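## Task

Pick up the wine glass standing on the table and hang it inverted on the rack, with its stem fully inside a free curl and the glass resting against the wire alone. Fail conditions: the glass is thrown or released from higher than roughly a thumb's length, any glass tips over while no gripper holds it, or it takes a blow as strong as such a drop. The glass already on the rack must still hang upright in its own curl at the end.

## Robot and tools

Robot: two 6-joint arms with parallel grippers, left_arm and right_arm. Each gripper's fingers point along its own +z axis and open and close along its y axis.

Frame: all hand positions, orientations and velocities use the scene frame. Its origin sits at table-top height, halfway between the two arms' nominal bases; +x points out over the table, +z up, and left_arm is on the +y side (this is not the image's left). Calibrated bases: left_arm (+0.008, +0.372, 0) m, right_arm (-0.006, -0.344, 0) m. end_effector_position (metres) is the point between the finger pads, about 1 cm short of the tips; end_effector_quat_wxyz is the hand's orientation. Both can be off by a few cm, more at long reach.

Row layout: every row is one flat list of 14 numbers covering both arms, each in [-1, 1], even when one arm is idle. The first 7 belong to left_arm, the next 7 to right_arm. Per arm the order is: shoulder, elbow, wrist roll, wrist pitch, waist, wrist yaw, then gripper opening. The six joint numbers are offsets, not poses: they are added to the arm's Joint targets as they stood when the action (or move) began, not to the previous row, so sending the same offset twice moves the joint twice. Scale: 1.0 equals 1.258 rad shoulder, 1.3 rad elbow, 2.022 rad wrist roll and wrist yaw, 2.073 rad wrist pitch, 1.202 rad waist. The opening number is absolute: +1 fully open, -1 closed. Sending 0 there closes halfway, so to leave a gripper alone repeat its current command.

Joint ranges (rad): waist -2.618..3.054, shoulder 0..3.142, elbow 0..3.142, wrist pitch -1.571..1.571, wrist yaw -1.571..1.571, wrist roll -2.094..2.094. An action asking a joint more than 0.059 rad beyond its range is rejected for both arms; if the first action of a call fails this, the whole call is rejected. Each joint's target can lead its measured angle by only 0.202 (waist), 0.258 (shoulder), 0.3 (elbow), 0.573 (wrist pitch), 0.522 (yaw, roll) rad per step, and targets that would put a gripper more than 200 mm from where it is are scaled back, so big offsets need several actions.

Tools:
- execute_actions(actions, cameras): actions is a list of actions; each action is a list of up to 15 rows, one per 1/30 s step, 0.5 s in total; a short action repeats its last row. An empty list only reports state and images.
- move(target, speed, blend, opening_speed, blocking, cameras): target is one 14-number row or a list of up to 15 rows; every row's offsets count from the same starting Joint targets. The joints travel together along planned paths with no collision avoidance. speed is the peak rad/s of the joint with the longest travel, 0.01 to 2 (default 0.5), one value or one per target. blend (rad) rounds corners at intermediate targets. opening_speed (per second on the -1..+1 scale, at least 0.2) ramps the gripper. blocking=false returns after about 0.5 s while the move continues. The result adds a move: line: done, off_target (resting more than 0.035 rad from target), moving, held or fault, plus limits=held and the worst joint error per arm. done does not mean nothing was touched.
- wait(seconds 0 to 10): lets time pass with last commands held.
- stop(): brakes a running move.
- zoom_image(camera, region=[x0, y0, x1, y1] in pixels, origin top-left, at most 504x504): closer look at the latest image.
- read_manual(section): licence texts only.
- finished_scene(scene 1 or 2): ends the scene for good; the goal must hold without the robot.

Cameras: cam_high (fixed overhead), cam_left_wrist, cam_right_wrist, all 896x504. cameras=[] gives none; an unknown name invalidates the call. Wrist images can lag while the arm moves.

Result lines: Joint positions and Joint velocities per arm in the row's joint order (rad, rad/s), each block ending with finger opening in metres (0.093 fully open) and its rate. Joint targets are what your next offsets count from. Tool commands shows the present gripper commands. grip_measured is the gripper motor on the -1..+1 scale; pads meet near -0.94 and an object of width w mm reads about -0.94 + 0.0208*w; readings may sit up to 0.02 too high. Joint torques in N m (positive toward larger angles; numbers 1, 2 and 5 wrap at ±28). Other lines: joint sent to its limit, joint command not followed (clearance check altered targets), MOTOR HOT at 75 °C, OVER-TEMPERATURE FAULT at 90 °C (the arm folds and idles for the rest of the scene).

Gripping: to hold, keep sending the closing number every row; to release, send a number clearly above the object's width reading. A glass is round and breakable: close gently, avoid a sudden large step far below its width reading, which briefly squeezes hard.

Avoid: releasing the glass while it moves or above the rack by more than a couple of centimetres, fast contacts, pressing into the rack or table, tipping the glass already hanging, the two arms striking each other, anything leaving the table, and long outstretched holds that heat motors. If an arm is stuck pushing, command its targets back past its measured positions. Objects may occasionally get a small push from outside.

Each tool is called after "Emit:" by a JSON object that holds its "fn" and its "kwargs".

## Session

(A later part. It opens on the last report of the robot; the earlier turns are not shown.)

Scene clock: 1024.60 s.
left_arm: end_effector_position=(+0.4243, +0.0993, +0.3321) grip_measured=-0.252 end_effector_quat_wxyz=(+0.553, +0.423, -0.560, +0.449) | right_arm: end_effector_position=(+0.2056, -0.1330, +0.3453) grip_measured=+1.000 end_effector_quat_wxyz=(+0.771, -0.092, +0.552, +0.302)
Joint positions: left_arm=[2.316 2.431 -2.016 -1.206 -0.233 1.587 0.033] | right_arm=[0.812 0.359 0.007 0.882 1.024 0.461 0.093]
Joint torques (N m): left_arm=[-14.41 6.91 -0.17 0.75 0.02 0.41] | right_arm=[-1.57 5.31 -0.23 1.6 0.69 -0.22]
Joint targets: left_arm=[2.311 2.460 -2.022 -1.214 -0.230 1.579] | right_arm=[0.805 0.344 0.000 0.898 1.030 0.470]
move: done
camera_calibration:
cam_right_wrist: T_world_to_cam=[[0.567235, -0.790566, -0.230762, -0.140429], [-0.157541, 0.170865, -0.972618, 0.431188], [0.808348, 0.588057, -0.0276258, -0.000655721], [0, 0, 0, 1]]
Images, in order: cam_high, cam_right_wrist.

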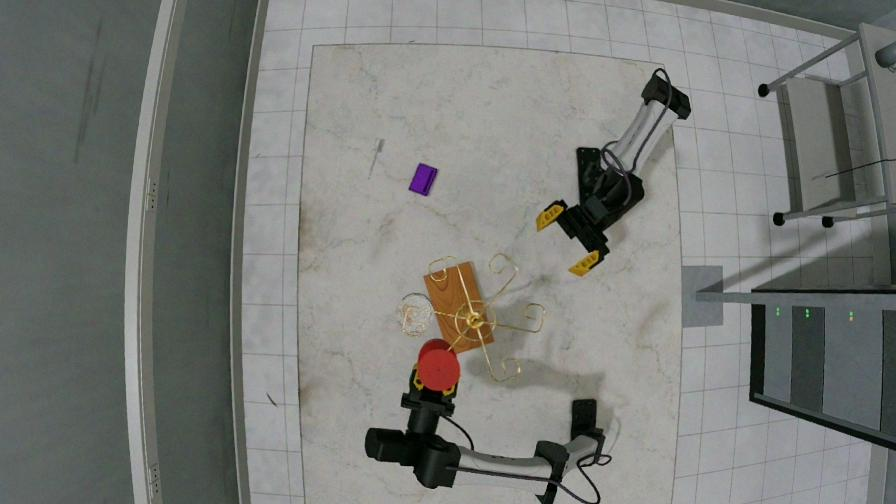

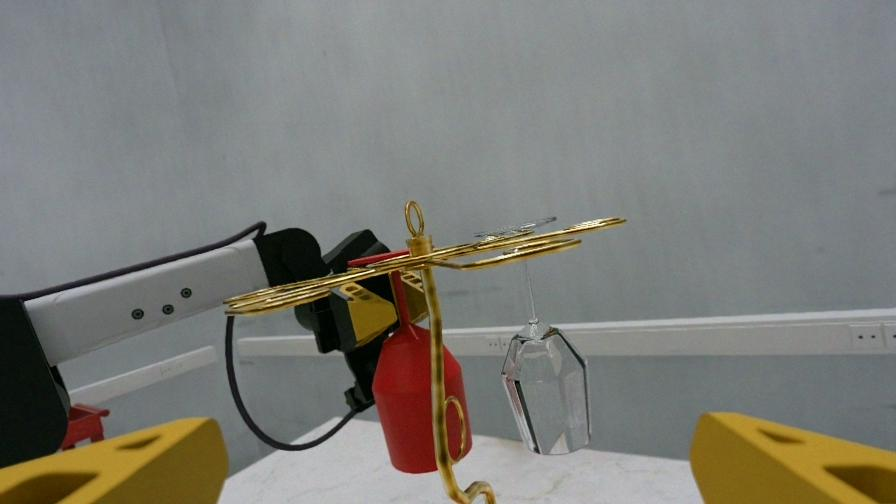

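Emit:
{"fn": "move", "kwargs": {"target": [-0.1,-0.177,0,0.0386,0.1223,0,-0.25,0,0,0,0,0,0,1], "speed": 0.1}}

Emit:
{"fn": "zoom_image", "kwargs": {"camera": "cam_right_wrist", "region": [290, 220, 490, 340]}}

Emit:
{"fn": "zoom_image", "kwargs": {"camera": "cam_high", "region": [380, 280, 520, 430]}}

Scene clock: 1035.80 s.
left_arm: end_effector_position=(+0.4492, +0.1643, +0.3155) grip_measured=-0.252 end_effector_quat_wxyz=(+0.532, +0.479, -0.513, +0.473) | right_arm: end_effector_position=(+0.2056, -0.1330, +0.3453) grip_measured=+1.000 end_effector_quat_wxyz=(+0.771, -0.092, +0.552, +0.302)
Joint positions: left_arm=[2.24 2.239 -2.016 -1.15 -0.086 1.587 0.033] | right_arm=[0.812 0.359 0.007 0.882 1.024 0.461 0.093]
Joint torques (N m): left_arm=[-18.73 4.11 -0.17 0.92 -0.12 0.39] | right_arm=[-1.51 5.27 -0.19 1.56 0.54 -0.2]
Heat: left arm: 61 °C; right arm: 41 °C.
Joint targets: left_arm=[2.185 2.230 -2.022 -1.134 -0.082 1.579] | right_arm=[0.805 0.344 0.000 0.898 1.030 0.470]
move: off_target (left_arm); left_arm: the shoulder is farthest, 0.054 rad from its target
camera_calibration:
cam_left_wrist: T_world_to_cam=[[0.996481, -0.0824026, -0.0153335, -0.427927], [0.0487861, 0.421461, 0.905533, -0.33671], [-0.0681559, -0.903095, 0.423998, 0.125773], [0, 0, 0, 1]]
cam_right_wrist: T_world_to_cam=[[0.567235, -0.790566, -0.230762, -0.140429], [-0.157541, 0.170865, -0.972618, 0.431188], [0.808348, 0.588057, -0.0276258, -0.000655721], [0, 0, 0, 1]]

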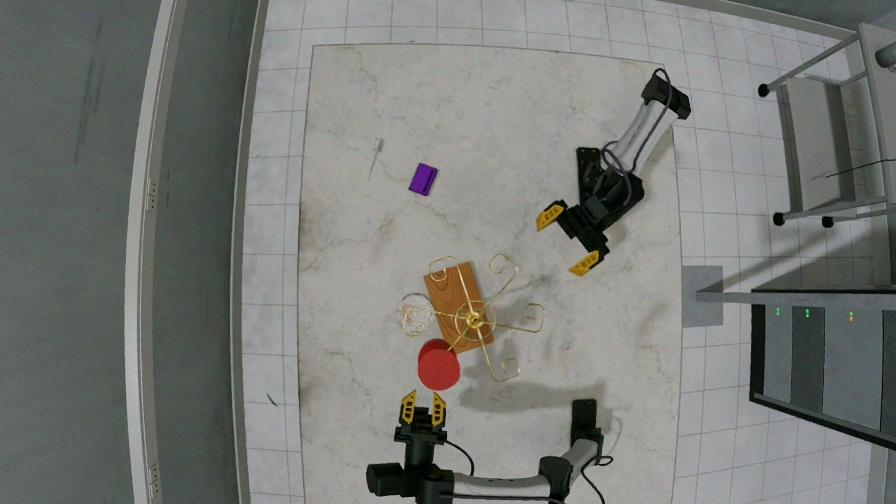

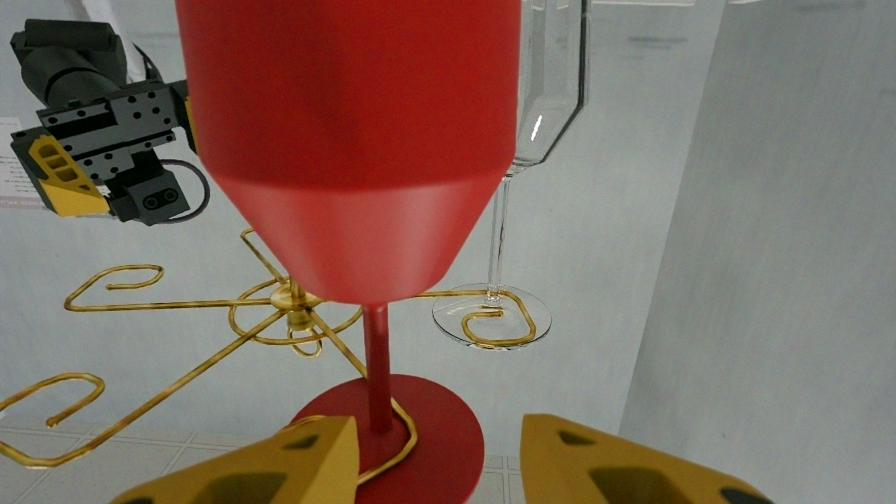

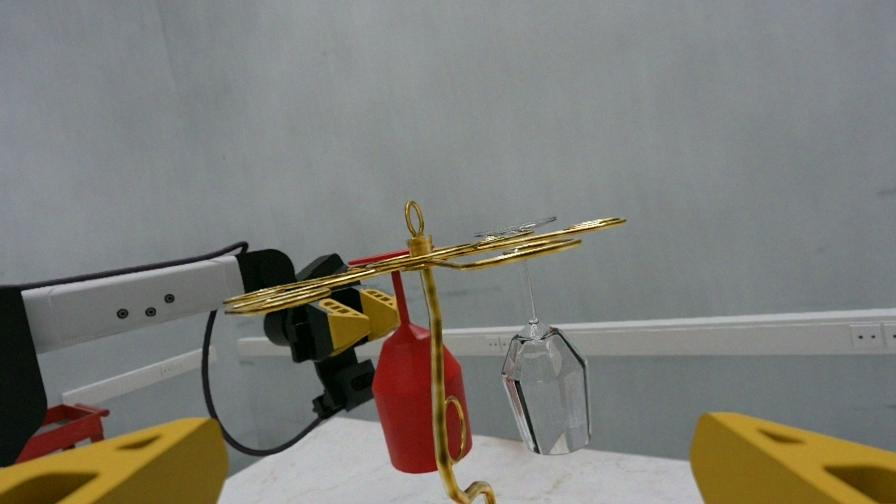

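Scaled by 2.520 from the camera's 896x504 image, which has a finer 1280x720 frame.

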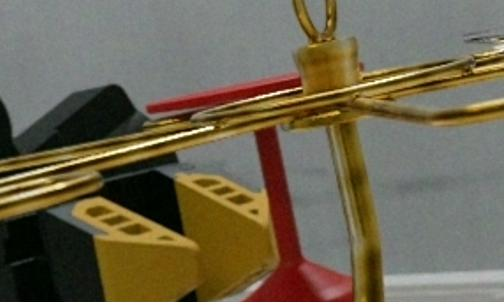

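Scaled by 3.360 from the camera's 896x504 image, which has a finer 1280x720 frame.

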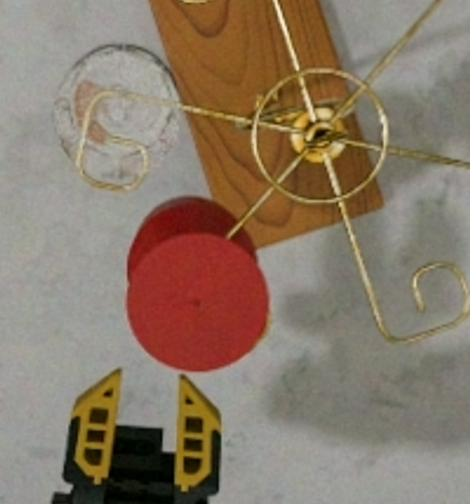

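Emit:
{"fn": "zoom_image", "kwargs": {"camera": "cam_left_wrist", "region": [250, 280, 570, 500]}}

Scaled by 1.575 from the camera's 896x504 image, which has a finer 1280x720 frame.

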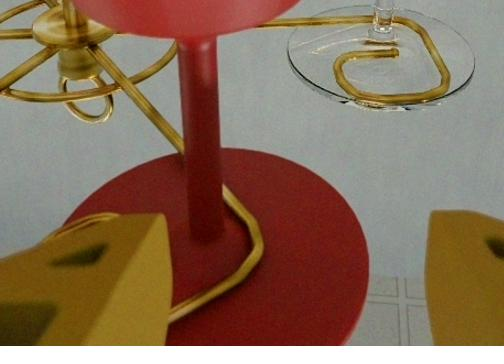

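Emit:
{"fn": "finished_scene", "kwargs": {"scene": 1}}

The scene is finished: the task was done.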